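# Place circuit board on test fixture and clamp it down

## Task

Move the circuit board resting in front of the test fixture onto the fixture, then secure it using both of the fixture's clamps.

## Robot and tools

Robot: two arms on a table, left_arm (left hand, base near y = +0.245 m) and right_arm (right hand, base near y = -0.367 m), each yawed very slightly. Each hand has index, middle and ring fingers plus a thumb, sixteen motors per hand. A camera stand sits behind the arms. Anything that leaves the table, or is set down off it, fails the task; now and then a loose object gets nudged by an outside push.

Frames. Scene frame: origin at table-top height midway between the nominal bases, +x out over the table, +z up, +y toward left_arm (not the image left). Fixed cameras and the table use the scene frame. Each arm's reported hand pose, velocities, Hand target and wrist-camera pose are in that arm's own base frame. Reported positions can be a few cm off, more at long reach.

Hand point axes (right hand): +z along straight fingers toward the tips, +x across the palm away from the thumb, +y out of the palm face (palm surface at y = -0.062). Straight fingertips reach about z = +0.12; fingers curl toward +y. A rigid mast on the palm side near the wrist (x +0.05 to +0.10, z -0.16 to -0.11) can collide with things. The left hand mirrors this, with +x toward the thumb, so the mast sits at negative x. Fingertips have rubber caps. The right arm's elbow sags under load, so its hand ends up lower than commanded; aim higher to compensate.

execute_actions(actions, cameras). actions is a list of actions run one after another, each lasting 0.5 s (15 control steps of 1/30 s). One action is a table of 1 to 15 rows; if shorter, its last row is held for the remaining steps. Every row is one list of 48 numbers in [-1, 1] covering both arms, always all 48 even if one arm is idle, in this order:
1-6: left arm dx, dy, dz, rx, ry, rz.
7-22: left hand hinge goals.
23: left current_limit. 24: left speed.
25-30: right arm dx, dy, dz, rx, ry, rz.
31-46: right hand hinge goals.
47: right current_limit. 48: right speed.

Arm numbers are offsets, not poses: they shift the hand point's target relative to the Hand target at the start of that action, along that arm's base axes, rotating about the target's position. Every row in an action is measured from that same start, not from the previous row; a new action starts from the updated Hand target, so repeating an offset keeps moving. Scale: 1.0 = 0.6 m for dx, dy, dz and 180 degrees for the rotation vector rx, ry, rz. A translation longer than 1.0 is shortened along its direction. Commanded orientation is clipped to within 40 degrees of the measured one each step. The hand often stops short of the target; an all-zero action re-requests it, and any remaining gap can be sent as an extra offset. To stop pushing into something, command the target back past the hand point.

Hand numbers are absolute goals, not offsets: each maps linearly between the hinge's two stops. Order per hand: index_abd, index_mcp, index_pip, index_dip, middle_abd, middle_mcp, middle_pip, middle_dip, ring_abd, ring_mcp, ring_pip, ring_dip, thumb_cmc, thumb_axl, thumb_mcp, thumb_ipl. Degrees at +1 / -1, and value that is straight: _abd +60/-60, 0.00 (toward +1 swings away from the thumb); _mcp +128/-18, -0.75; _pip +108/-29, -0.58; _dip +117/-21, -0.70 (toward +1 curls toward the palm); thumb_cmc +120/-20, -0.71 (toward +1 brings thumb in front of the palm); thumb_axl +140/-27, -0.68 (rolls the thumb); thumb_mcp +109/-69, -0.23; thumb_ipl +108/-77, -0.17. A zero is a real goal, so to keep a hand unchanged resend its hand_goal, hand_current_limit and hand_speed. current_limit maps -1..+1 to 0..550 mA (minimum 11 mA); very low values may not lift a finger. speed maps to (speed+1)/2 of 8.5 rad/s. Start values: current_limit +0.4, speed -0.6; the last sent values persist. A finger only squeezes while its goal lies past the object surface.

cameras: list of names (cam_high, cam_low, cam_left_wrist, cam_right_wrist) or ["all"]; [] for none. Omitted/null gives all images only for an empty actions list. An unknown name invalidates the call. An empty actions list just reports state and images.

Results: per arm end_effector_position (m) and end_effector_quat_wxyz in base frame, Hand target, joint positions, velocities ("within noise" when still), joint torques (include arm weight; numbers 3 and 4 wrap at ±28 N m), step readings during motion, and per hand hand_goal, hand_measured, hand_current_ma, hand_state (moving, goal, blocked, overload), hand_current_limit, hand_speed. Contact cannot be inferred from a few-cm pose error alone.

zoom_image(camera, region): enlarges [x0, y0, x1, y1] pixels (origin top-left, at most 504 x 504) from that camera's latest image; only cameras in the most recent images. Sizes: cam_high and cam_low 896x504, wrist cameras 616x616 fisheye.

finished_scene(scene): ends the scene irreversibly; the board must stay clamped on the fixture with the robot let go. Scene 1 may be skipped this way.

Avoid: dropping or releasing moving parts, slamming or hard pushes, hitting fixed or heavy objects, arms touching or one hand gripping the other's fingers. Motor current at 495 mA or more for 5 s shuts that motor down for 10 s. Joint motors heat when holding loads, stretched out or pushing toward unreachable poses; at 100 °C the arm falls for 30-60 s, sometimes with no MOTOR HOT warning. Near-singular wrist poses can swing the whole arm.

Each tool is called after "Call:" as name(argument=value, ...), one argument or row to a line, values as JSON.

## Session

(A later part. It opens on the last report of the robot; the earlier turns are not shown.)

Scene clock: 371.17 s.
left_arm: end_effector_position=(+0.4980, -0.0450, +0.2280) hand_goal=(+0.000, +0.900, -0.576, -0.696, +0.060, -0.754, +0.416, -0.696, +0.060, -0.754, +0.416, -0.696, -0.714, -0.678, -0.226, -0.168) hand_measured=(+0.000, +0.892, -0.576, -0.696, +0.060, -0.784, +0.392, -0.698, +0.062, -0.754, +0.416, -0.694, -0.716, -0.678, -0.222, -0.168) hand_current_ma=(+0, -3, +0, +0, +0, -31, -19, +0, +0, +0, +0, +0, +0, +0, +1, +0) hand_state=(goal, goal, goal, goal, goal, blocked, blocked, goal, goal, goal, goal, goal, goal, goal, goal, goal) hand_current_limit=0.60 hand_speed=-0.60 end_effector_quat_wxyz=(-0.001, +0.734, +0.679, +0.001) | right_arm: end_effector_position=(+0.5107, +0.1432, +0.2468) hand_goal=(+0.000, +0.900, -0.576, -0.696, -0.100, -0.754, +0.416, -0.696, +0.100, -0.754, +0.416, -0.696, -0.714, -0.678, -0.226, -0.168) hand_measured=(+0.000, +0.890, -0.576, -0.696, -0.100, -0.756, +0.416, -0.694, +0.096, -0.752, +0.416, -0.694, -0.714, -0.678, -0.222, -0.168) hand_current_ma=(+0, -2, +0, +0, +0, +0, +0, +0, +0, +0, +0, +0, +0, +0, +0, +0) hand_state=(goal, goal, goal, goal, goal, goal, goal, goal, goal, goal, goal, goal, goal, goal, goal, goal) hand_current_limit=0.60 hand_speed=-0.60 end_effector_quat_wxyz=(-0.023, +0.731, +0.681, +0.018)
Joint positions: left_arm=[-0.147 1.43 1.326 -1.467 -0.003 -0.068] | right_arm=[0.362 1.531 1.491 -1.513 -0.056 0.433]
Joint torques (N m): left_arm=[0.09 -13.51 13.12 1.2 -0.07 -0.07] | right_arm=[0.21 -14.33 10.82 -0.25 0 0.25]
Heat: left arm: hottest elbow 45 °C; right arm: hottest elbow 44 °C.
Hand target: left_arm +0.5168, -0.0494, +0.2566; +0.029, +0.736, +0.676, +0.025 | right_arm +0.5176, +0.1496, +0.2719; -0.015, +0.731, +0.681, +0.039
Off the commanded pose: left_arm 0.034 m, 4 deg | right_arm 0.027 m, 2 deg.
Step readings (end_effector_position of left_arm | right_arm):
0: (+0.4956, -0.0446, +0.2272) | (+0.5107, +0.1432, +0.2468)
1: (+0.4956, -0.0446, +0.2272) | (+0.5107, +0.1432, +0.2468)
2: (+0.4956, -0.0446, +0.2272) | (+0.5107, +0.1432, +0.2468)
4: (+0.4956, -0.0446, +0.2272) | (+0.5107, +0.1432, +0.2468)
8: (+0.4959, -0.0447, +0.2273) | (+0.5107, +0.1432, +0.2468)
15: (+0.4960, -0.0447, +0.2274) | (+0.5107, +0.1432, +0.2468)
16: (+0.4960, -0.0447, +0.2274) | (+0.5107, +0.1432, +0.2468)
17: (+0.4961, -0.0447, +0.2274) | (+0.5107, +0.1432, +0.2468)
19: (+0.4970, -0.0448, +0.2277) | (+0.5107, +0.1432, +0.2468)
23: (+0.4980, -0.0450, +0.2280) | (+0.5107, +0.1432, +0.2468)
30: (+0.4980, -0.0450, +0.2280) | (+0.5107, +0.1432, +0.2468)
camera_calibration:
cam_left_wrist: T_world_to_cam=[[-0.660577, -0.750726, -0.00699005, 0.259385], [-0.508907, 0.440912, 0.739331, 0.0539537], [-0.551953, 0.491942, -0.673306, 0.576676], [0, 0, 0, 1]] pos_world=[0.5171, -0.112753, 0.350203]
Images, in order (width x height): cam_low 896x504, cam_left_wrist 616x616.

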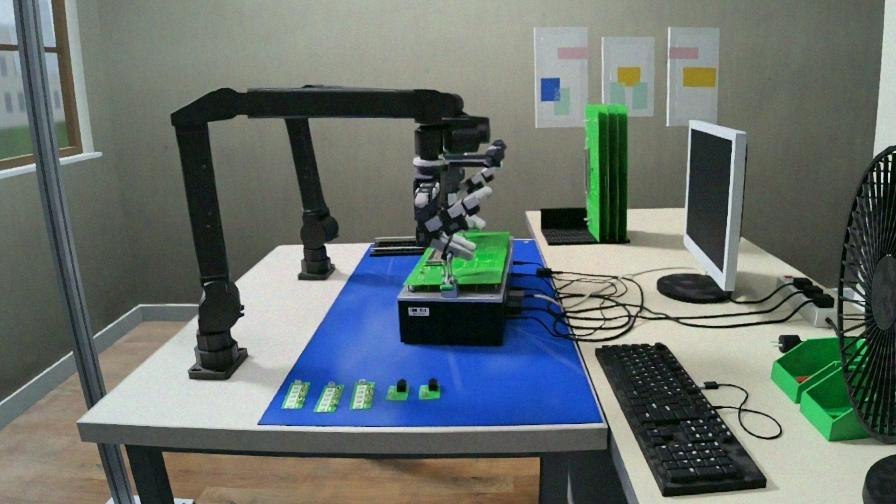

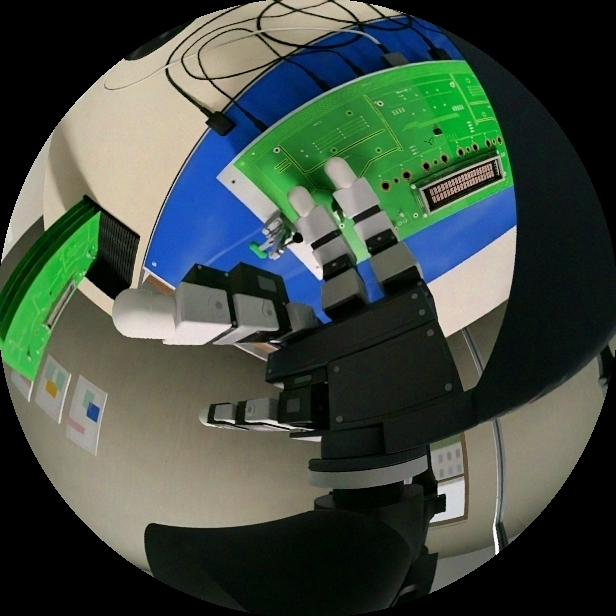

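Call:
execute_actions(
  actions=[
    [[0,-0.015,-0.015,0,0,0,0,0.9,-0.576,-0.696,0.06,-0.754,0.416,-0.696,0.06,-0.754,0.416,-0.696,-0.714,-0.678,-0.226,-0.168,0.6,-0.6,0,0,0,0,0,0,0,0.9,-0.576,-0.696,-0.1,-0.754,0.416,-0.696,0.1,-0.754,0.416,-0.696,-0.714,-0.678,-0.226,-0.168,0.6,-0.6]],
  ],
  cameras=["cam_left_wrist","cam_high"],
)

Call:
zoom_image(
  camera="cam_left_wrist",
  region=[220, 140, 400, 280],
)

Call:
zoom_image(
  camera="cam_high",
  region=[420, 180, 490, 240],
)

Scene clock: 373.60 s.
left_arm: end_effector_position=(+0.5042, -0.0553, +0.2306) hand_goal=(+0.000, +0.900, -0.576, -0.696, +0.060, -0.754, +0.416, -0.696, +0.060, -0.754, +0.416, -0.696, -0.714, -0.678, -0.226, -0.168) hand_measured=(+0.000, +0.892, -0.576, -0.696, +0.062, -0.760, +0.408, -0.698, +0.062, -0.754, +0.416, -0.694, -0.716, -0.678, -0.222, -0.168) hand_current_ma=(+0, -3, +0, +0, +0, -2, -3, +0, +0, +0, +0, +0, +0, +0, +1, +0) hand_state=(goal, goal, goal, goal, goal, goal, goal, goal, goal, goal, goal, goal, goal, goal, goal, goal) hand_current_limit=0.60 hand_speed=-0.60 end_effector_quat_wxyz=(+0.011, +0.739, +0.673, +0.010) | right_arm: end_effector_position=(+0.5107, +0.1432, +0.2468) hand_goal=(+0.000, +0.900, -0.576, -0.696, -0.100, -0.754, +0.416, -0.696, +0.100, -0.754, +0.416, -0.696, -0.714, -0.678, -0.226, -0.168) hand_measured=(+0.000, +0.890, -0.576, -0.696, -0.100, -0.756, +0.416, -0.694, +0.096, -0.752, +0.416, -0.694, -0.714, -0.678, -0.222, -0.168) hand_current_ma=(+0, -2, +0, +0, +0, +0, +0, +0, +0, +0, +0, +0, +0, +0, +0, +0) hand_state=(goal, goal, goal, goal, goal, goal, goal, goal, goal, goal, goal, goal, goal, goal, goal, goal) hand_current_limit=0.60 hand_speed=-0.60 end_effector_quat_wxyz=(-0.023, +0.731, +0.681, +0.018)
Joint positions: left_arm=[-0.166 1.43 1.326 -1.437 -0.003 -0.073] | right_arm=[0.362 1.531 1.491 -1.513 -0.056 0.433]
Joint torques (N m): left_arm=[-0.09 -12.81 12 0.96 -0.12 -0.25] | right_arm=[0.79 -13.86 10.84 -0.29 0.01 0.26]
Heat: left arm: hottest elbow 45 °C; right arm: hottest elbow 44 °C.
Hand target: left_arm +0.5167, -0.0584, +0.2476; +0.029, +0.736, +0.676, +0.025 | right_arm +0.5176, +0.1496, +0.2719; -0.015, +0.731, +0.681, +0.039
Off the commanded pose: left_arm 0.021 m, 3 deg | right_arm 0.027 m, 2 deg.
Step readings (end_effector_position of left_arm | right_arm):
0: (+0.4980, -0.0450, +0.2280) | (+0.5107, +0.1432, +0.2468)
1: (+0.4980, -0.0450, +0.2280) | (+0.5107, +0.1432, +0.2468)
2: (+0.4983, -0.0452, +0.2282) | (+0.5107, +0.1432, +0.2468)
4: (+0.4994, -0.0468, +0.2286) | (+0.5107, +0.1432, +0.2468)
8: (+0.5035, -0.0525, +0.2302) | (+0.5107, +0.1432, +0.2468)
15: (+0.5042, -0.0554, +0.2306) | (+0.5107, +0.1432, +0.2468)
camera_calibration:
cam_left_wrist: T_world_to_cam=[[-0.670712, -0.74137, -0.0227222, 0.265002], [-0.524008, 0.45194, 0.721918, 0.0719658], [-0.524939, 0.496105, -0.691606, 0.577669], [0, 0, 0, 1]] pos_world=[0.518692, -0.122644, 0.353587]
Images, in order (width x height): cam_high 896x504, cam_left_wrist 616x616.

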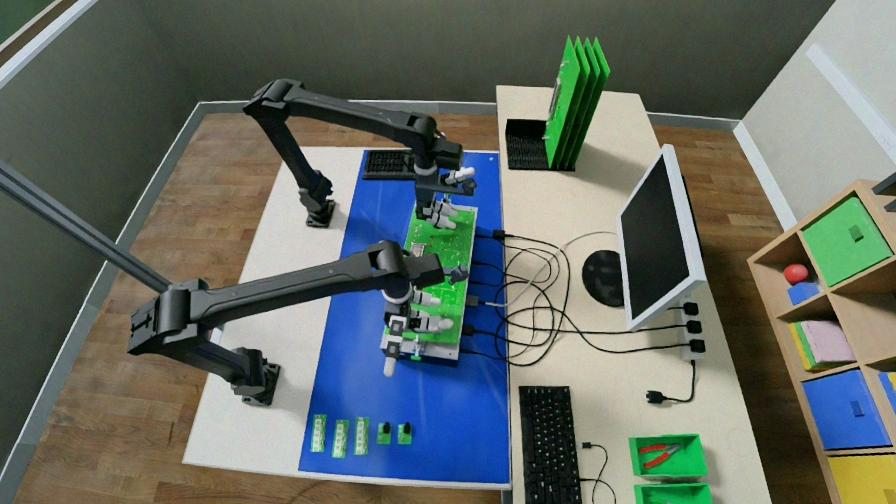

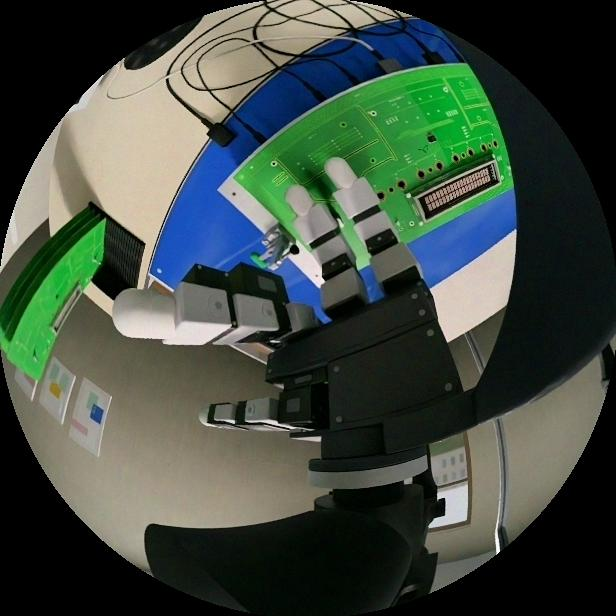

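Scaled by 2.800 from the camera's 616x616 image, which has a finer 880x880 frame.

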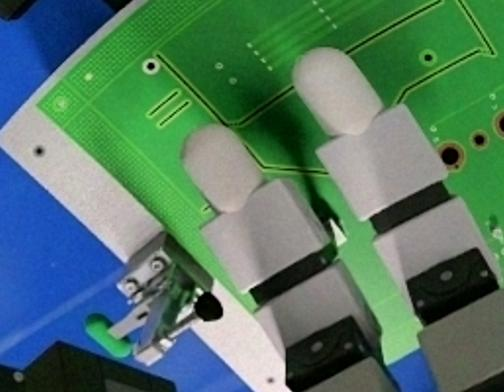

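Scaled by 7.200 from the camera's 896x504 image, which has a finer 1280x720 frame.

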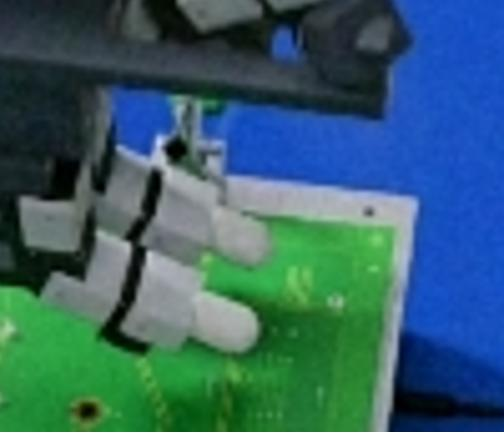

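Call:
execute_actions(
  actions=[
    [[0,0,0.06,0,0,0,0,0.9,-0.576,-0.696,0.06,-0.754,0.416,-0.696,0.06,-0.754,0.416,-0.696,-0.714,-0.678,-0.226,-0.168,0.6,-0.6,0,0,0.03,0,0,0,0,0.9,-0.576,-0.696,-0.1,-0.754,0.416,-0.696,0.1,-0.754,0.416,-0.696,-0.714,-0.678,-0.226,-0.168,0.6,-0.6]],
  ],
  cameras=["all"],
)

Call:
zoom_image(
  camera="cam_high",
  region=[455, 195, 485, 225],
)

Call:
zoom_image(
  camera="cam_low",
  region=[395, 265, 435, 305],
)

Call:
zoom_image(
  camera="cam_low",
  region=[470, 265, 510, 305],
)

Call:
zoom_image(
  camera="cam_low",
  region=[395, 215, 525, 310],
)

Scene clock: 375.33 s.
left_arm: end_effector_position=(+0.5066, -0.0557, +0.2590) hand_goal=(+0.000, +0.900, -0.576, -0.696, +0.060, -0.754, +0.416, -0.696, +0.060, -0.754, +0.416, -0.696, -0.714, -0.678, -0.226, -0.168) hand_measured=(+0.000, +0.892, -0.576, -0.696, +0.062, -0.758, +0.408, -0.698, +0.062, -0.754, +0.416, -0.694, -0.716, -0.678, -0.222, -0.168) hand_current_ma=(+0, -3, +0, +0, +0, -1, -3, +0, +0, +0, +0, +0, +0, +0, +1, +0) hand_state=(goal, goal, goal, goal, goal, goal, goal, goal, goal, goal, goal, goal, goal, goal, goal, goal) hand_current_limit=0.60 hand_speed=-0.60 end_effector_quat_wxyz=(+0.012, +0.739, +0.674, +0.011) | right_arm: end_effector_position=(+0.5111, +0.1433, +0.2652) hand_goal=(+0.000, +0.900, -0.576, -0.696, -0.100, -0.754, +0.416, -0.696, +0.100, -0.754, +0.416, -0.696, -0.714, -0.678, -0.226, -0.168) hand_measured=(+0.000, +0.890, -0.576, -0.696, -0.100, -0.756, +0.416, -0.694, +0.096, -0.752, +0.416, -0.694, -0.714, -0.678, -0.222, -0.168) hand_current_ma=(+0, -2, +0, +0, +0, +0, +0, +0, +0, +0, +0, +0, +0, +0, +0, +0) hand_state=(goal, goal, goal, goal, goal, goal, goal, goal, goal, goal, goal, goal, goal, goal, goal, goal) hand_current_limit=0.60 hand_speed=-0.60 end_effector_quat_wxyz=(-0.023, +0.731, +0.681, +0.019)
Joint positions: left_arm=[-0.166 1.43 1.4 -1.509 -0.003 -0.074] | right_arm=[0.362 1.531 1.539 -1.56 -0.056 0.433]
Joint torques (N m): left_arm=[-0.09 -13.22 13.2 -0.02 -0.14 -0.24] | right_arm=[0.03 -14.15 10.97 -0.51 0.06 0.2]
Heat: left arm: hottest elbow 45 °C; right arm: hottest elbow 45 °C.
Hand target: left_arm +0.5167, -0.0584, +0.2835; +0.029, +0.736, +0.676, +0.025 | right_arm +0.5176, +0.1496, +0.2900; -0.015, +0.731, +0.681, +0.039
Off the commanded pose: left_arm 0.027 m, 3 deg | right_arm 0.026 m, 2 deg.
Step readings (end_effector_position of left_arm | right_arm):
0: (+0.5042, -0.0553, +0.2306) | (+0.5107, +0.1432, +0.2468)
1: (+0.5042, -0.0553, +0.2306) | (+0.5107, +0.1432, +0.2469)
2: (+0.5040, -0.0553, +0.2311) | (+0.5101, +0.1429, +0.2476)
4: (+0.5023, -0.0550, +0.2339) | (+0.5089, +0.1425, +0.2504)
8: (+0.5046, -0.0553, +0.2490) | (+0.5110, +0.1433, +0.2610)
15: (+0.5074, -0.0558, +0.2593) | (+0.5114, +0.1434, +0.2652)
camera_calibration:
cam_left_wrist: T_world_to_cam=[[-0.670376, -0.741636, -0.023931, 0.267157], [-0.525825, 0.452051, 0.720526, 0.0541721], [-0.52355, 0.495607, -0.693015, 0.598436], [0, 0, 0, 1]] pos_world=[0.520892, -0.122944, 0.382086]
cam_right_wrist: T_world_to_cam=[[0.549365, -0.826565, -0.12243, -0.0881266], [-0.544679, -0.465354, 0.697689, 0.11644], [-0.633659, -0.316601, -0.705862, 0.672499], [0, 0, 0, 1]] pos_world=[0.537971, 0.194257, 0.382663]

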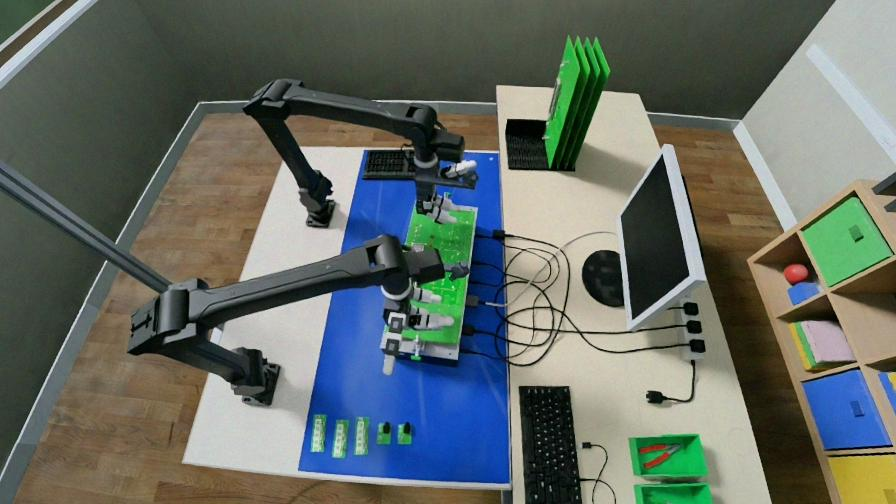

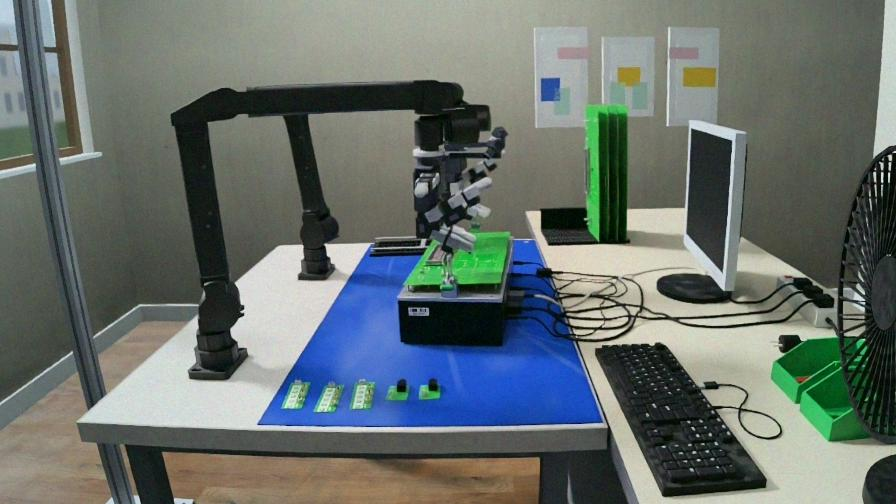

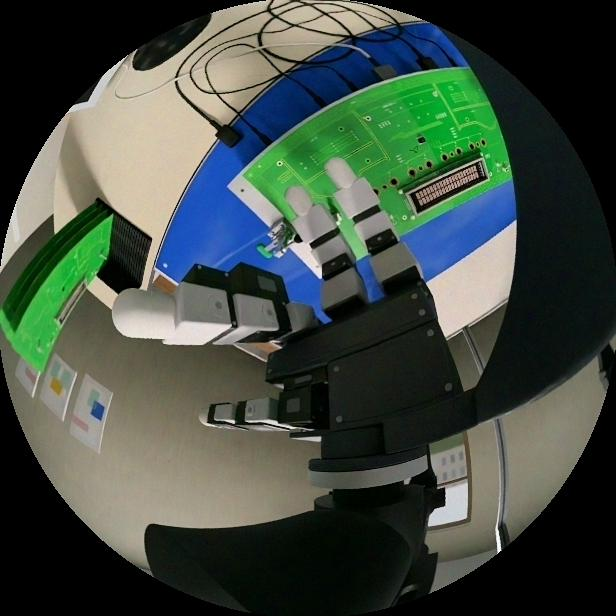

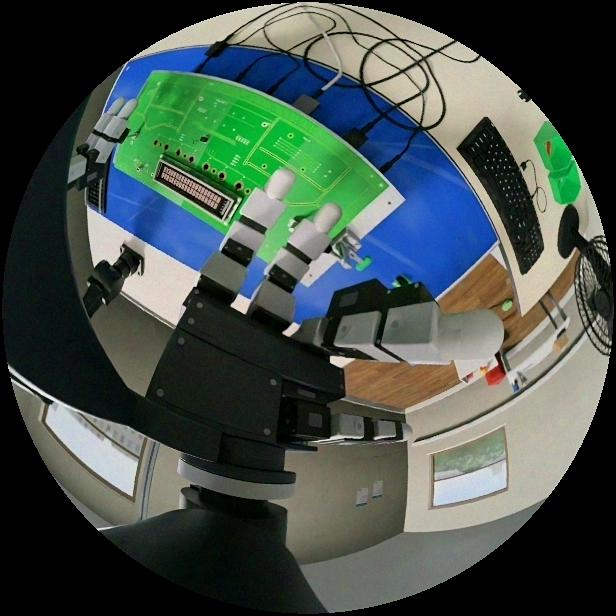

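Scaled by 16.800 from the camera's 896x504 image, which has a finer 1280x720 frame.

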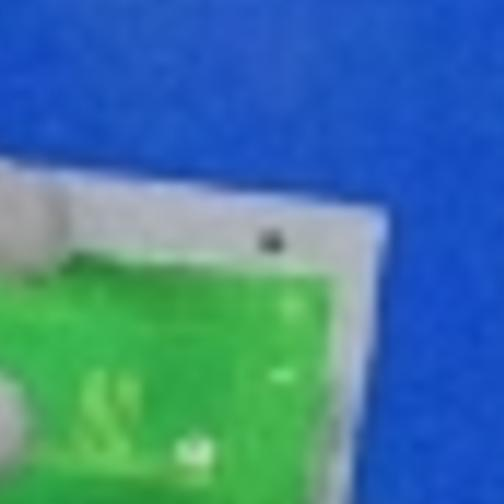

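Scaled by 12.600 from the camera's 896x504 image, which has a finer 1280x720 frame.

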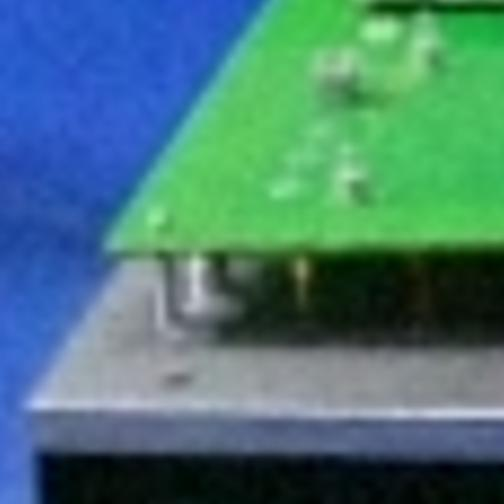

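Scaled by 12.600 from the camera's 896x504 image, which has a finer 1280x720 frame.

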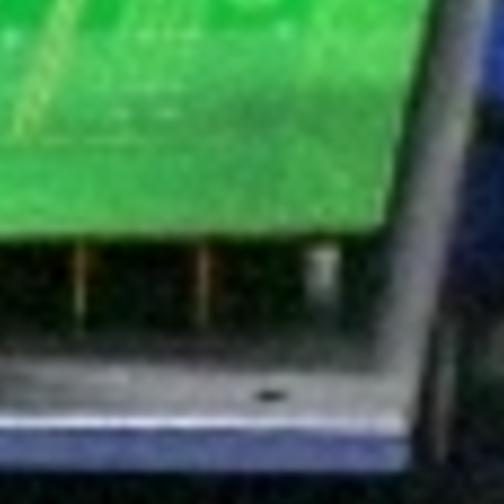

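Scaled by 3.877 from the camera's 896x504 image, which has a finer 1280x720 frame.

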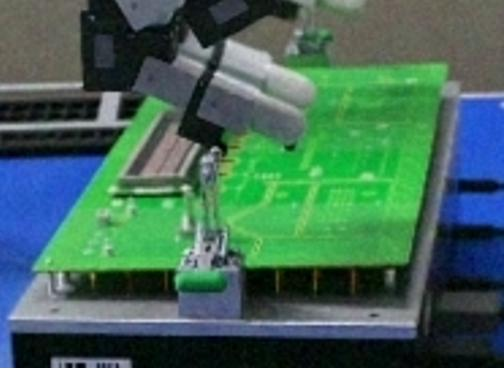

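Call:
zoom_image(
  camera="cam_left_wrist",
  region=[235, 160, 265, 190],
)

Call:
zoom_image(
  camera="cam_high",
  region=[467, 208, 479, 220],
)

Call:
zoom_image(
  camera="cam_low",
  region=[485, 225, 515, 245],
)

Scaled by 16.800 from the camera's 616x616 image, which has a finer 880x880 frame.

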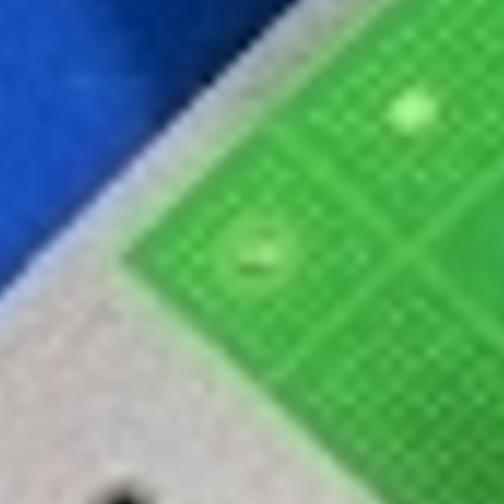

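Scaled by 42.000 from the camera's 896x504 image, which has a finer 1280x720 frame.

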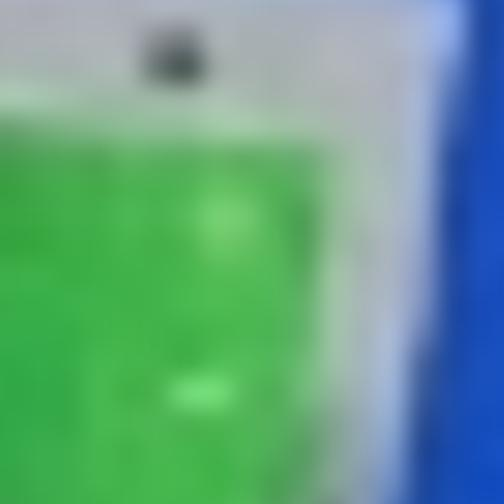

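Scaled by 16.800 from the camera's 896x504 image, which has a finer 1280x720 frame.

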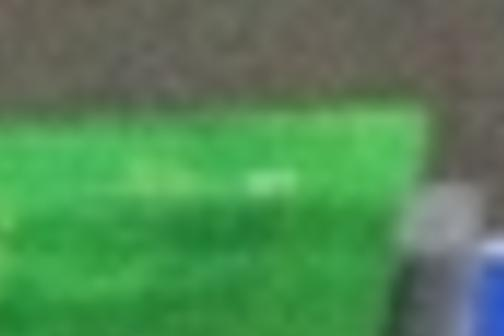

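Call:
execute_actions(
  actions=[
    [[0.038,-0.069,0,0,0,0,0,0.9,-0.576,-0.696,0.0,-0.754,0.416,-0.696,0.0,-0.754,0.416,-0.696,-0.714,-0.678,-0.226,-0.168,0.6,-0.6,-0.04,0,0.03,0,0,0,0,0.9,-0.576,-0.696,-0.1,-0.754,0.416,-0.696,0.1,-0.754,0.416,-0.696,-0.714,-0.678,-0.226,-0.168,0.6,-0.6]],
    [[0,0,-0.04,0,0,0,0,0.9,-0.576,-0.696,0.0,-0.754,0.416,-0.696,0.0,-0.754,0.416,-0.696,-0.714,-0.678,-0.226,-0.168,0.6,-0.6,-0.08,0,0,0,0,0,0,0.9,-0.576,-0.696,-0.1,-0.754,0.416,-0.696,0.1,-0.754,0.416,-0.696,-0.714,-0.678,-0.226,-0.168,0.6,-0.6]],
  ],
  cameras=["all"],
)

Scene clock: 381.30 s.
left_arm: end_effector_position=(+0.5339, -0.1028, +0.2651) hand_goal=(+0.000, +0.900, -0.576, -0.696, +0.000, -0.754, +0.416, -0.696, +0.000, -0.754, +0.416, -0.696, -0.714, -0.678, -0.226, -0.168) hand_measured=(+0.000, +0.892, -0.576, -0.696, +0.002, -0.758, +0.408, -0.698, +0.002, -0.754, +0.416, -0.694, -0.716, -0.678, -0.222, -0.168) hand_current_ma=(+0, -3, +0, +0, +0, -1, -3, +0, +0, +0, +0, +0, +0, +0, +1, +0) hand_state=(goal, goal, goal, goal, goal, goal, goal, goal, goal, goal, goal, goal, goal, goal, goal, goal) hand_current_limit=0.60 hand_speed=-0.60 end_effector_quat_wxyz=(+0.030, +0.742, +0.670, +0.024) | right_arm: end_effector_position=(+0.4499, +0.1469, +0.3086) hand_goal=(+0.000, +0.900, -0.576, -0.696, -0.100, -0.754, +0.416, -0.696, +0.100, -0.754, +0.416, -0.696, -0.714, -0.678, -0.226, -0.168) hand_measured=(+0.000, +0.890, -0.576, -0.696, -0.100, -0.756, +0.416, -0.694, +0.096, -0.754, +0.416, -0.694, -0.714, -0.678, -0.222, -0.168) hand_current_ma=(+0, -2, +0, +0, +0, +0, +0, +0, +0, +0, +0, +0, +0, +0, +0, +0) hand_state=(goal, goal, goal, goal, goal, goal, goal, goal, goal, goal, goal, goal, goal, goal, goal, goal) hand_current_limit=0.60 hand_speed=-0.60 end_effector_quat_wxyz=(-0.014, +0.730, +0.682, +0.042)
Joint positions: left_arm=[-0.257 1.497 1.477 -1.475 -0.007 -0.155] | right_arm=[0.424 1.36 1.462 -1.602 -0.054 0.495]
Joint torques (N m): left_arm=[0.56 -13.04 9.54 1.18 -0.25 -0.2] | right_arm=[0.79 -10.99 7.16 0.13 0.16 0.25]
Heat: left arm: hottest elbow 46 °C; right arm: hottest elbow 46 °C.
Hand target: left_arm +0.5395, -0.0999, +0.2597; +0.029, +0.736, +0.676, +0.025 | right_arm +0.4455, +0.1495, +0.3080; -0.015, +0.731, +0.681, +0.039
Off the commanded pose: left_arm 0.008 m, 1 deg | right_arm 0.005 m, 0 deg.
Step readings (end_effector_position of left_arm | right_arm):
0: (+0.5066, -0.0557, +0.2590) | (+0.5110, +0.1433, +0.2651)
1: (+0.5066, -0.0558, +0.2592) | (+0.5110, +0.1433, +0.2651)
2: (+0.5069, -0.0582, +0.2599) | (+0.5103, +0.1430, +0.2651)
4: (+0.5106, -0.0644, +0.2632) | (+0.5069, +0.1420, +0.2662)
8: (+0.5217, -0.0895, +0.2701) | (+0.4992, +0.1420, +0.2759)
15: (+0.5259, -0.1020, +0.2644) | (+0.4920, +0.1426, +0.2889)
16: (+0.5259, -0.1018, +0.2638) | (+0.4920, +0.1427, +0.2889)
17: (+0.5260, -0.1017, +0.2634) | (+0.4910, +0.1435, +0.2889)
19: (+0.5279, -0.1015, +0.2641) | (+0.4837, +0.1428, +0.2880)
23: (+0.5328, -0.1026, +0.2661) | (+0.4614, +0.1449, +0.2930)
30: (+0.5344, -0.1030, +0.2664) | (+0.4508, +0.1479, +0.3104)
camera_calibration:
cam_left_wrist: T_world_to_cam=[[-0.675812, -0.735647, -0.0458305, 0.259904], [-0.551847, 0.463782, 0.693088, 0.107807], [-0.488613, 0.493689, -0.719395, 0.628405], [0, 0, 0, 1]] pos_world=[0.542186, -0.169038, 0.389263]
cam_right_wrist: T_world_to_cam=[[0.555084, -0.823952, -0.113952, -0.0517555], [-0.575553, -0.479369, 0.662529, 0.0811831], [-0.600517, -0.302174, -0.740317, 0.659143], [0, 0, 0, 1]] pos_world=[0.47128, 0.195448, 0.428291]

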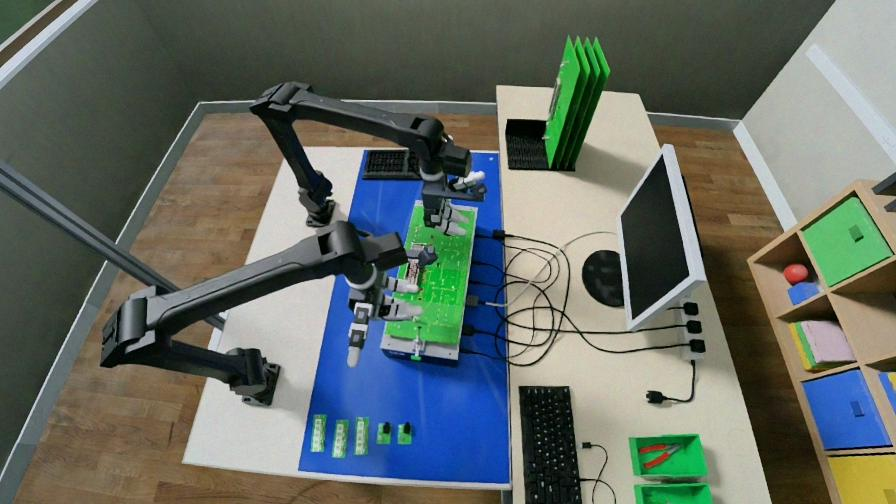

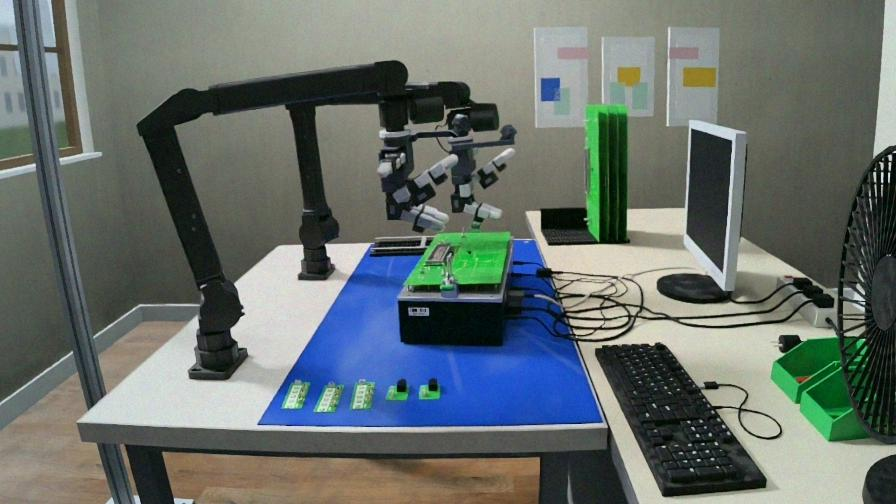

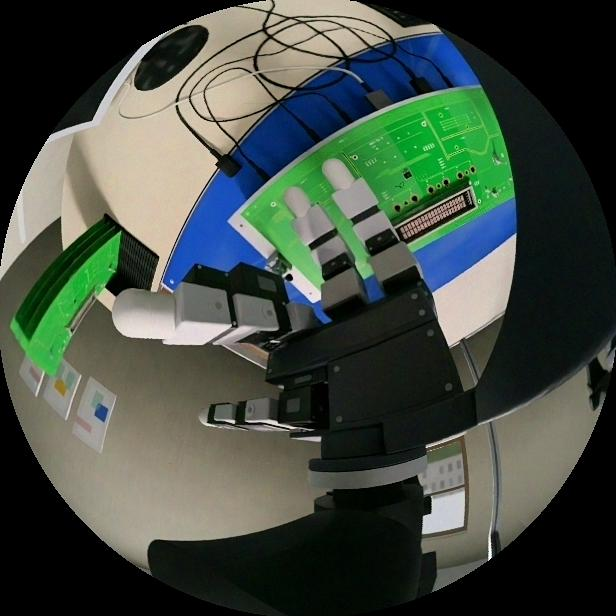

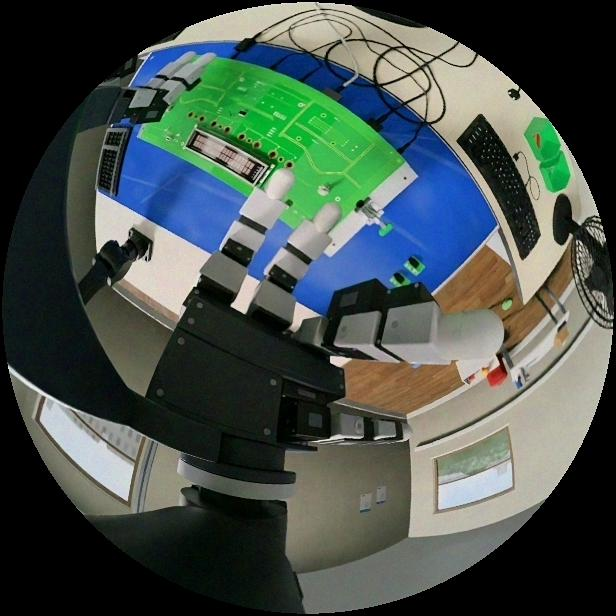

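Call:
execute_actions(
  actions=[
    [[0,0,-0.045,0.0015,0.0244,0,0,0.9,-0.576,-0.696,0.0,-0.754,0.416,-0.696,0.0,-0.754,0.416,-0.696,-0.714,-0.678,-0.226,-0.168,0.6,-0.6,0,0,0,0,0,0,0,0.9,-0.576,-0.696,-0.1,-0.754,0.416,-0.696,0.1,-0.754,0.416,-0.696,-0.714,-0.678,-0.226,-0.168,0.6,-0.6]],
    [[0,0,-0.04,0,0,0,0,0.9,-0.576,-0.696,0.0,-0.754,0.416,-0.696,0.0,-0.754,0.416,-0.696,-0.714,-0.678,-0.226,-0.168,0.6,-0.6,0,0,0,0,0,0,0,0.9,-0.576,-0.696,-0.1,-0.754,0.416,-0.696,0.1,-0.754,0.416,-0.696,-0.714,-0.678,-0.226,-0.168,0.6,-0.6]],
  ],
  cameras=["cam_low","cam_high","cam_left_wrist"],
)

Call:
zoom_image(
  camera="cam_low",
  region=[395, 215, 525, 310],
)

Call:
zoom_image(
  camera="cam_high",
  region=[410, 180, 490, 240],
)

Scene clock: 384.43 s.
left_arm: end_effector_position=(+0.5341, -0.1024, +0.2105) hand_goal=(+0.000, +0.900, -0.576, -0.696, +0.000, -0.754, +0.416, -0.696, +0.000, -0.754, +0.416, -0.696, -0.714, -0.678, -0.226, -0.168) hand_measured=(+0.000, +0.892, -0.576, -0.696, +0.002, -0.758, +0.408, -0.698, +0.002, -0.754, +0.416, -0.694, -0.716, -0.678, -0.222, -0.168) hand_current_ma=(+0, -3, +0, +0, +0, -1, -3, +0, +0, +0, +0, +0, +0, +0, +1, +0) hand_state=(goal, goal, goal, goal, goal, goal, goal, goal, goal, goal, goal, goal, goal, goal, goal, goal) hand_current_limit=0.60 hand_speed=-0.60 end_effector_quat_wxyz=(-0.002, +0.741, +0.671, -0.003) | right_arm: end_effector_position=(+0.4499, +0.1468, +0.3086) hand_goal=(+0.000, +0.900, -0.576, -0.696, -0.100, -0.754, +0.416, -0.696, +0.100, -0.754, +0.416, -0.696, -0.714, -0.678, -0.226, -0.168) hand_measured=(+0.000, +0.890, -0.576, -0.696, -0.100, -0.756, +0.416, -0.694, +0.096, -0.754, +0.416, -0.694, -0.714, -0.678, -0.222, -0.168) hand_current_ma=(+0, -2, +0, +0, +0, +0, +0, +0, +0, +0, +0, +0, +0, +0, +0, +0) hand_state=(goal, goal, goal, goal, goal, goal, goal, goal, goal, goal, goal, goal, goal, goal, goal, goal) hand_current_limit=0.60 hand_speed=-0.60 end_effector_quat_wxyz=(-0.014, +0.731, +0.681, +0.042)
Joint positions: left_arm=[-0.253 1.559 1.425 -1.443 0.002 -0.155] | right_arm=[0.424 1.36 1.462 -1.602 -0.054 0.496]
Joint torques (N m): left_arm=[0.62 -14.27 9.55 0.84 -0.04 -0.19] | right_arm=[0.91 -11.69 7.15 0.17 0.15 0.26]
Heat: left arm: hottest elbow 46 °C; right arm: hottest elbow 45 °C.
Hand target: left_arm +0.5395, -0.0998, +0.2086; +0.001, +0.736, +0.677, -0.002 | right_arm +0.4455, +0.1495, +0.3080; -0.015, +0.731, +0.681, +0.039
Off the commanded pose: left_arm 0.006 m, 1 deg | right_arm 0.005 m, 0 deg.
Step readings (end_effector_position of left_arm | right_arm):
0: (+0.5339, -0.1028, +0.2651) | (+0.4499, +0.1469, +0.3086)
1: (+0.5339, -0.1028, +0.2649) | (+0.4499, +0.1469, +0.3086)
2: (+0.5341, -0.1028, +0.2643) | (+0.4499, +0.1469, +0.3086)
4: (+0.5347, -0.1030, +0.2610) | (+0.4499, +0.1468, +0.3086)
8: (+0.5365, -0.1032, +0.2466) | (+0.4499, +0.1468, +0.3086)
15: (+0.5387, -0.1036, +0.2318) | (+0.4499, +0.1468, +0.3086)
16: (+0.5387, -0.1036, +0.2318) | (+0.4499, +0.1468, +0.3086)
17: (+0.5385, -0.1035, +0.2312) | (+0.4499, +0.1468, +0.3086)
19: (+0.5384, -0.1035, +0.2275) | (+0.4499, +0.1468, +0.3086)
23: (+0.5339, -0.1023, +0.2143) | (+0.4499, +0.1468, +0.3086)
30: (+0.5338, -0.1023, +0.2104) | (+0.4499, +0.1468, +0.3086)
camera_calibration:
cam_left_wrist: T_world_to_cam=[[-0.675115, -0.737712, 0.000974799, 0.247434], [-0.494228, 0.453271, 0.741811, 0.103473], [-0.547685, 0.500326, -0.670608, 0.61095], [0, 0, 0, 1]] pos_world=[0.552794, -0.170041, 0.332709]
Images, in order (width x height): cam_high 896x504, cam_low 896x504, cam_left_wrist 616x616.

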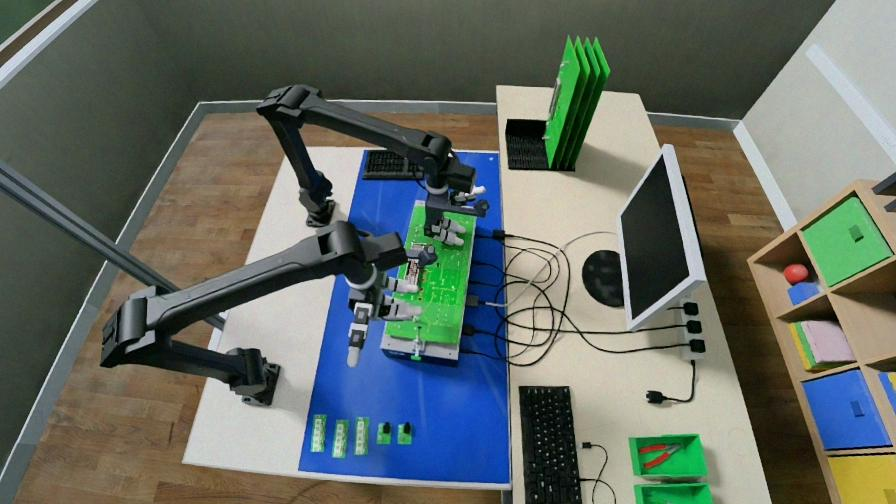

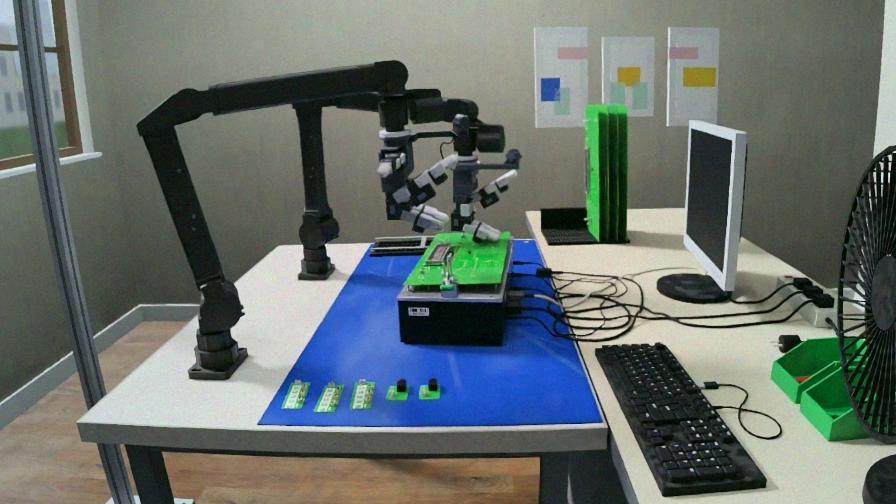

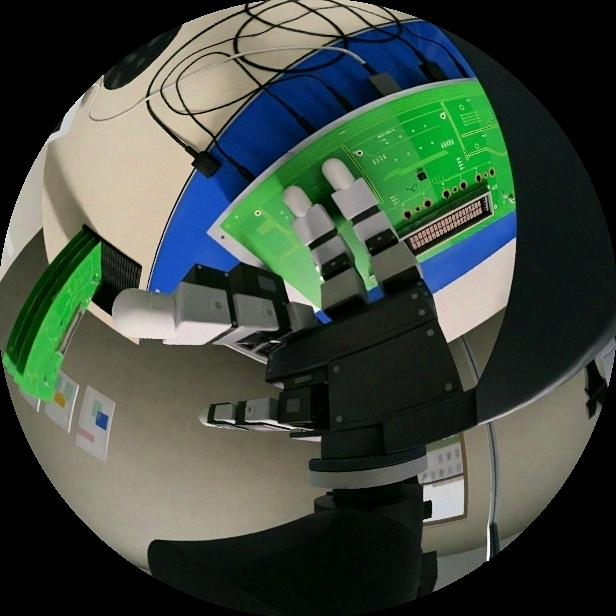

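Scaled by 3.877 from the camera's 896x504 image, which has a finer 1280x720 frame.

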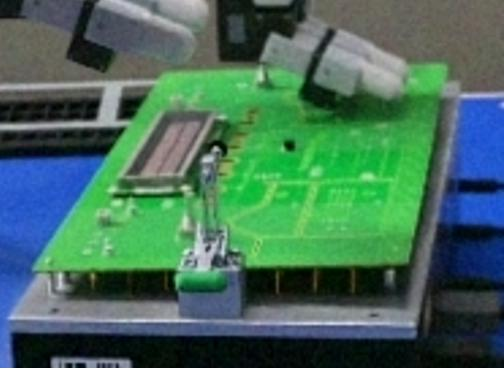

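Scaled by 6.300 from the camera's 896x504 image, which has a finer 1280x720 frame.

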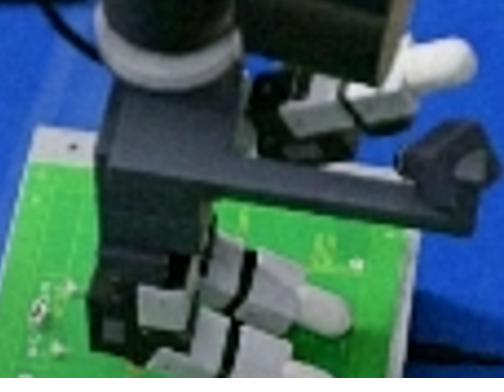

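Call:
execute_actions(
  actions=[
    [[0,0,-0.014,0,0,0,0,0.9,-0.576,-0.696,0.0,-0.754,0.416,-0.696,0.0,-0.754,0.416,-0.696,-0.714,-0.678,-0.226,-0.168,0.6,-0.6,0,0,0,0,0,0,0,0.9,-0.576,-0.696,-0.1,-0.754,0.416,-0.696,0.1,-0.754,0.416,-0.696,-0.714,-0.678,-0.226,-0.168,0.6,-0.6]],
  ],
  cameras=["cam_low","cam_high","cam_left_wrist"],
)

Call:
zoom_image(
  camera="cam_low",
  region=[485, 225, 525, 265],
)

Call:
zoom_image(
  camera="cam_low",
  region=[470, 265, 510, 305],
)

Call:
zoom_image(
  camera="cam_left_wrist",
  region=[210, 190, 250, 230],
)

Call:
zoom_image(
  camera="cam_high",
  region=[467, 208, 479, 220],
)

Scene clock: 386.37 s.
left_arm: end_effector_position=(+0.5348, -0.1026, +0.2054) hand_goal=(+0.000, +0.900, -0.576, -0.696, +0.000, -0.754, +0.416, -0.696, +0.000, -0.754, +0.416, -0.696, -0.714, -0.678, -0.226, -0.168) hand_measured=(+0.000, +0.892, -0.576, -0.696, +0.002, -0.758, +0.410, -0.698, +0.002, -0.754, +0.416, -0.694, -0.716, -0.678, -0.222, -0.168) hand_current_ma=(+0, -3, +0, +0, +0, -1, -1, +0, +0, +0, +0, +0, +0, +0, +1, +0) hand_state=(goal, goal, goal, goal, goal, goal, goal, goal, goal, goal, goal, goal, goal, goal, goal, goal) hand_current_limit=0.60 hand_speed=-0.60 end_effector_quat_wxyz=(+0.000, +0.741, +0.671, -0.001) | right_arm: end_effector_position=(+0.4499, +0.1468, +0.3086) hand_goal=(+0.000, +0.900, -0.576, -0.696, -0.100, -0.754, +0.416, -0.696, +0.100, -0.754, +0.416, -0.696, -0.714, -0.678, -0.226, -0.168) hand_measured=(+0.000, +0.890, -0.576, -0.696, -0.100, -0.756, +0.416, -0.694, +0.096, -0.754, +0.416, -0.694, -0.714, -0.678, -0.222, -0.168) hand_current_ma=(+0, -2, +0, +0, +0, +0, +0, +0, +0, +0, +0, +0, +0, +0, +0, +0) hand_state=(goal, goal, goal, goal, goal, goal, goal, goal, goal, goal, goal, goal, goal, goal, goal, goal) hand_current_limit=0.60 hand_speed=-0.60 end_effector_quat_wxyz=(-0.014, +0.731, +0.681, +0.042)
Joint positions: left_arm=[-0.253 1.559 1.41 -1.422 0.002 -0.155] | right_arm=[0.424 1.36 1.462 -1.602 -0.054 0.496]
Joint torques (N m): left_arm=[0.67 -14.04 9.25 0.88 -0.05 -0.19] | right_arm=[1.32 -10.7 7.15 0.13 0.15 0.3]
Heat: left arm: hottest elbow 45 °C; right arm: hottest elbow 45 °C.
Hand target: left_arm +0.5394, -0.0999, +0.2001; +0.001, +0.736, +0.677, -0.002 | right_arm +0.4455, +0.1495, +0.3080; -0.015, +0.731, +0.681, +0.039
Off the commanded pose: left_arm 0.008 m, 1 deg | right_arm 0.005 m, 0 deg.
Step readings (end_effector_position of left_arm | right_arm):
0: (+0.5341, -0.1024, +0.2105) | (+0.4499, +0.1468, +0.3086)
1: (+0.5341, -0.1024, +0.2105) | (+0.4499, +0.1468, +0.3086)
2: (+0.5344, -0.1024, +0.2103) | (+0.4499, +0.1468, +0.3086)
4: (+0.5353, -0.1027, +0.2097) | (+0.4499, +0.1468, +0.3086)
8: (+0.5349, -0.1026, +0.2064) | (+0.4499, +0.1468, +0.3086)
15: (+0.5347, -0.1026, +0.2054) | (+0.4499, +0.1468, +0.3086)
camera_calibration:
cam_left_wrist: T_world_to_cam=[[-0.67509, -0.737733, -0.00172135, 0.248305], [-0.49885, 0.45477, 0.737789, 0.111165], [-0.543509, 0.498933, -0.675029, 0.606633], [0, 0, 0, 1]] pos_world=[0.552793, -0.170041, 0.327906]
Images, in order (width x height): cam_high 896x504, cam_low 896x504, cam_left_wrist 616x616.

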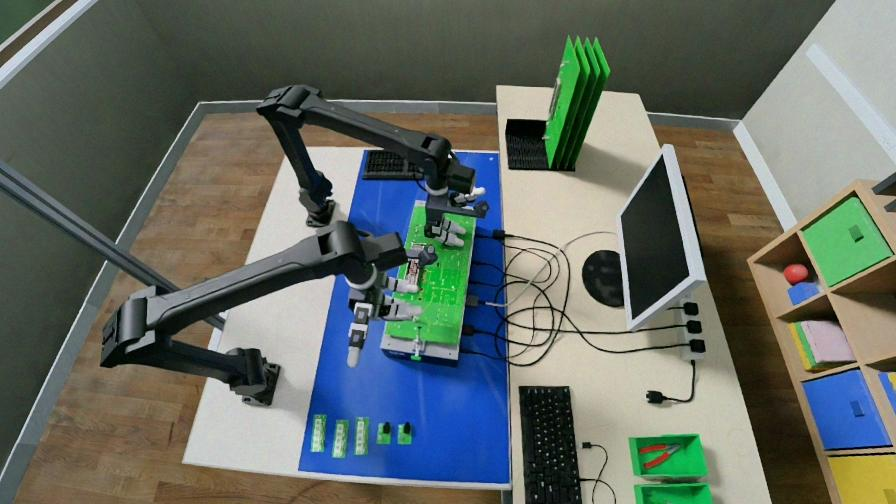

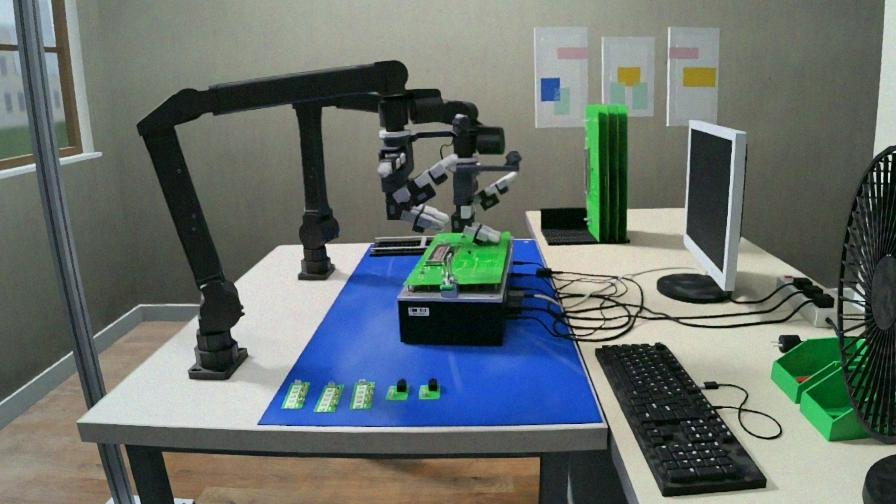

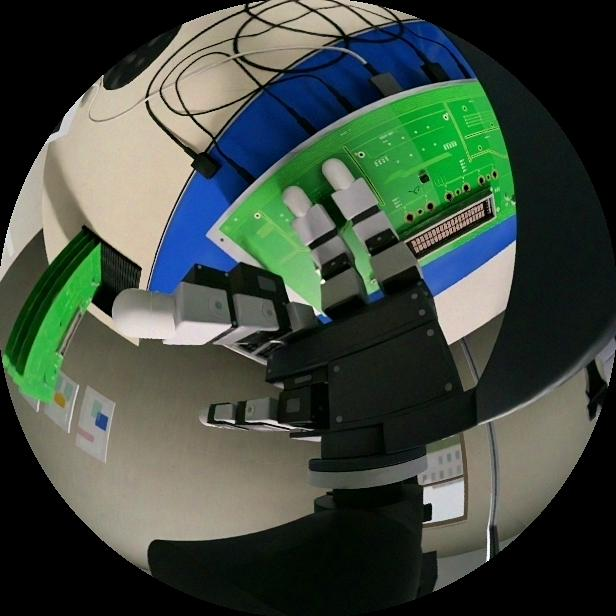

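Scaled by 12.600 from the camera's 896x504 image, which has a finer 1280x720 frame.

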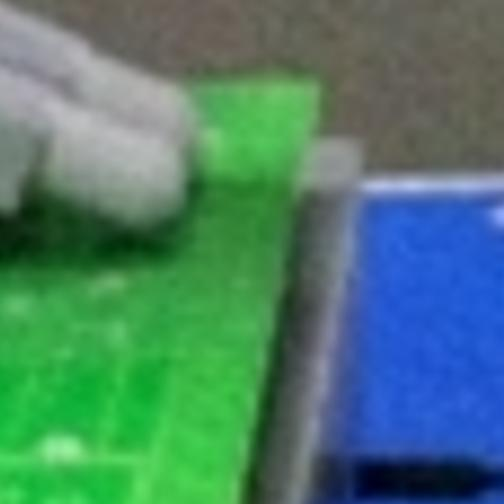

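Scaled by 12.600 from the camera's 896x504 image, which has a finer 1280x720 frame.

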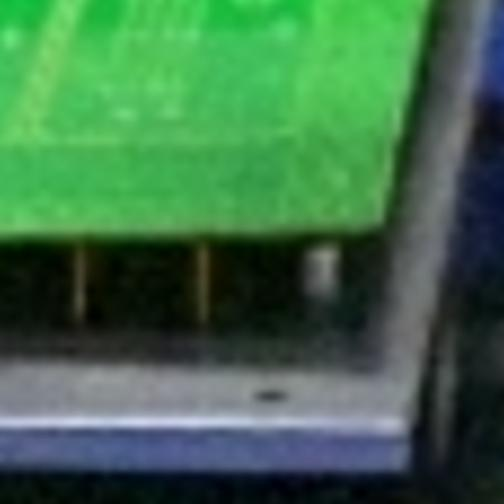

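Scaled by 12.600 from the camera's 616x616 image, which has a finer 880x880 frame.

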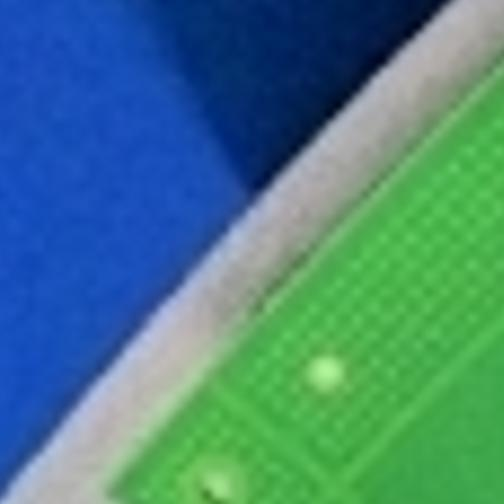

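Scaled by 42.000 from the camera's 896x504 image, which has a finer 1280x720 frame.

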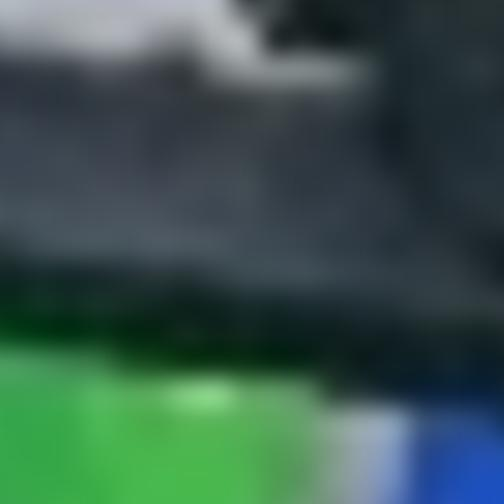

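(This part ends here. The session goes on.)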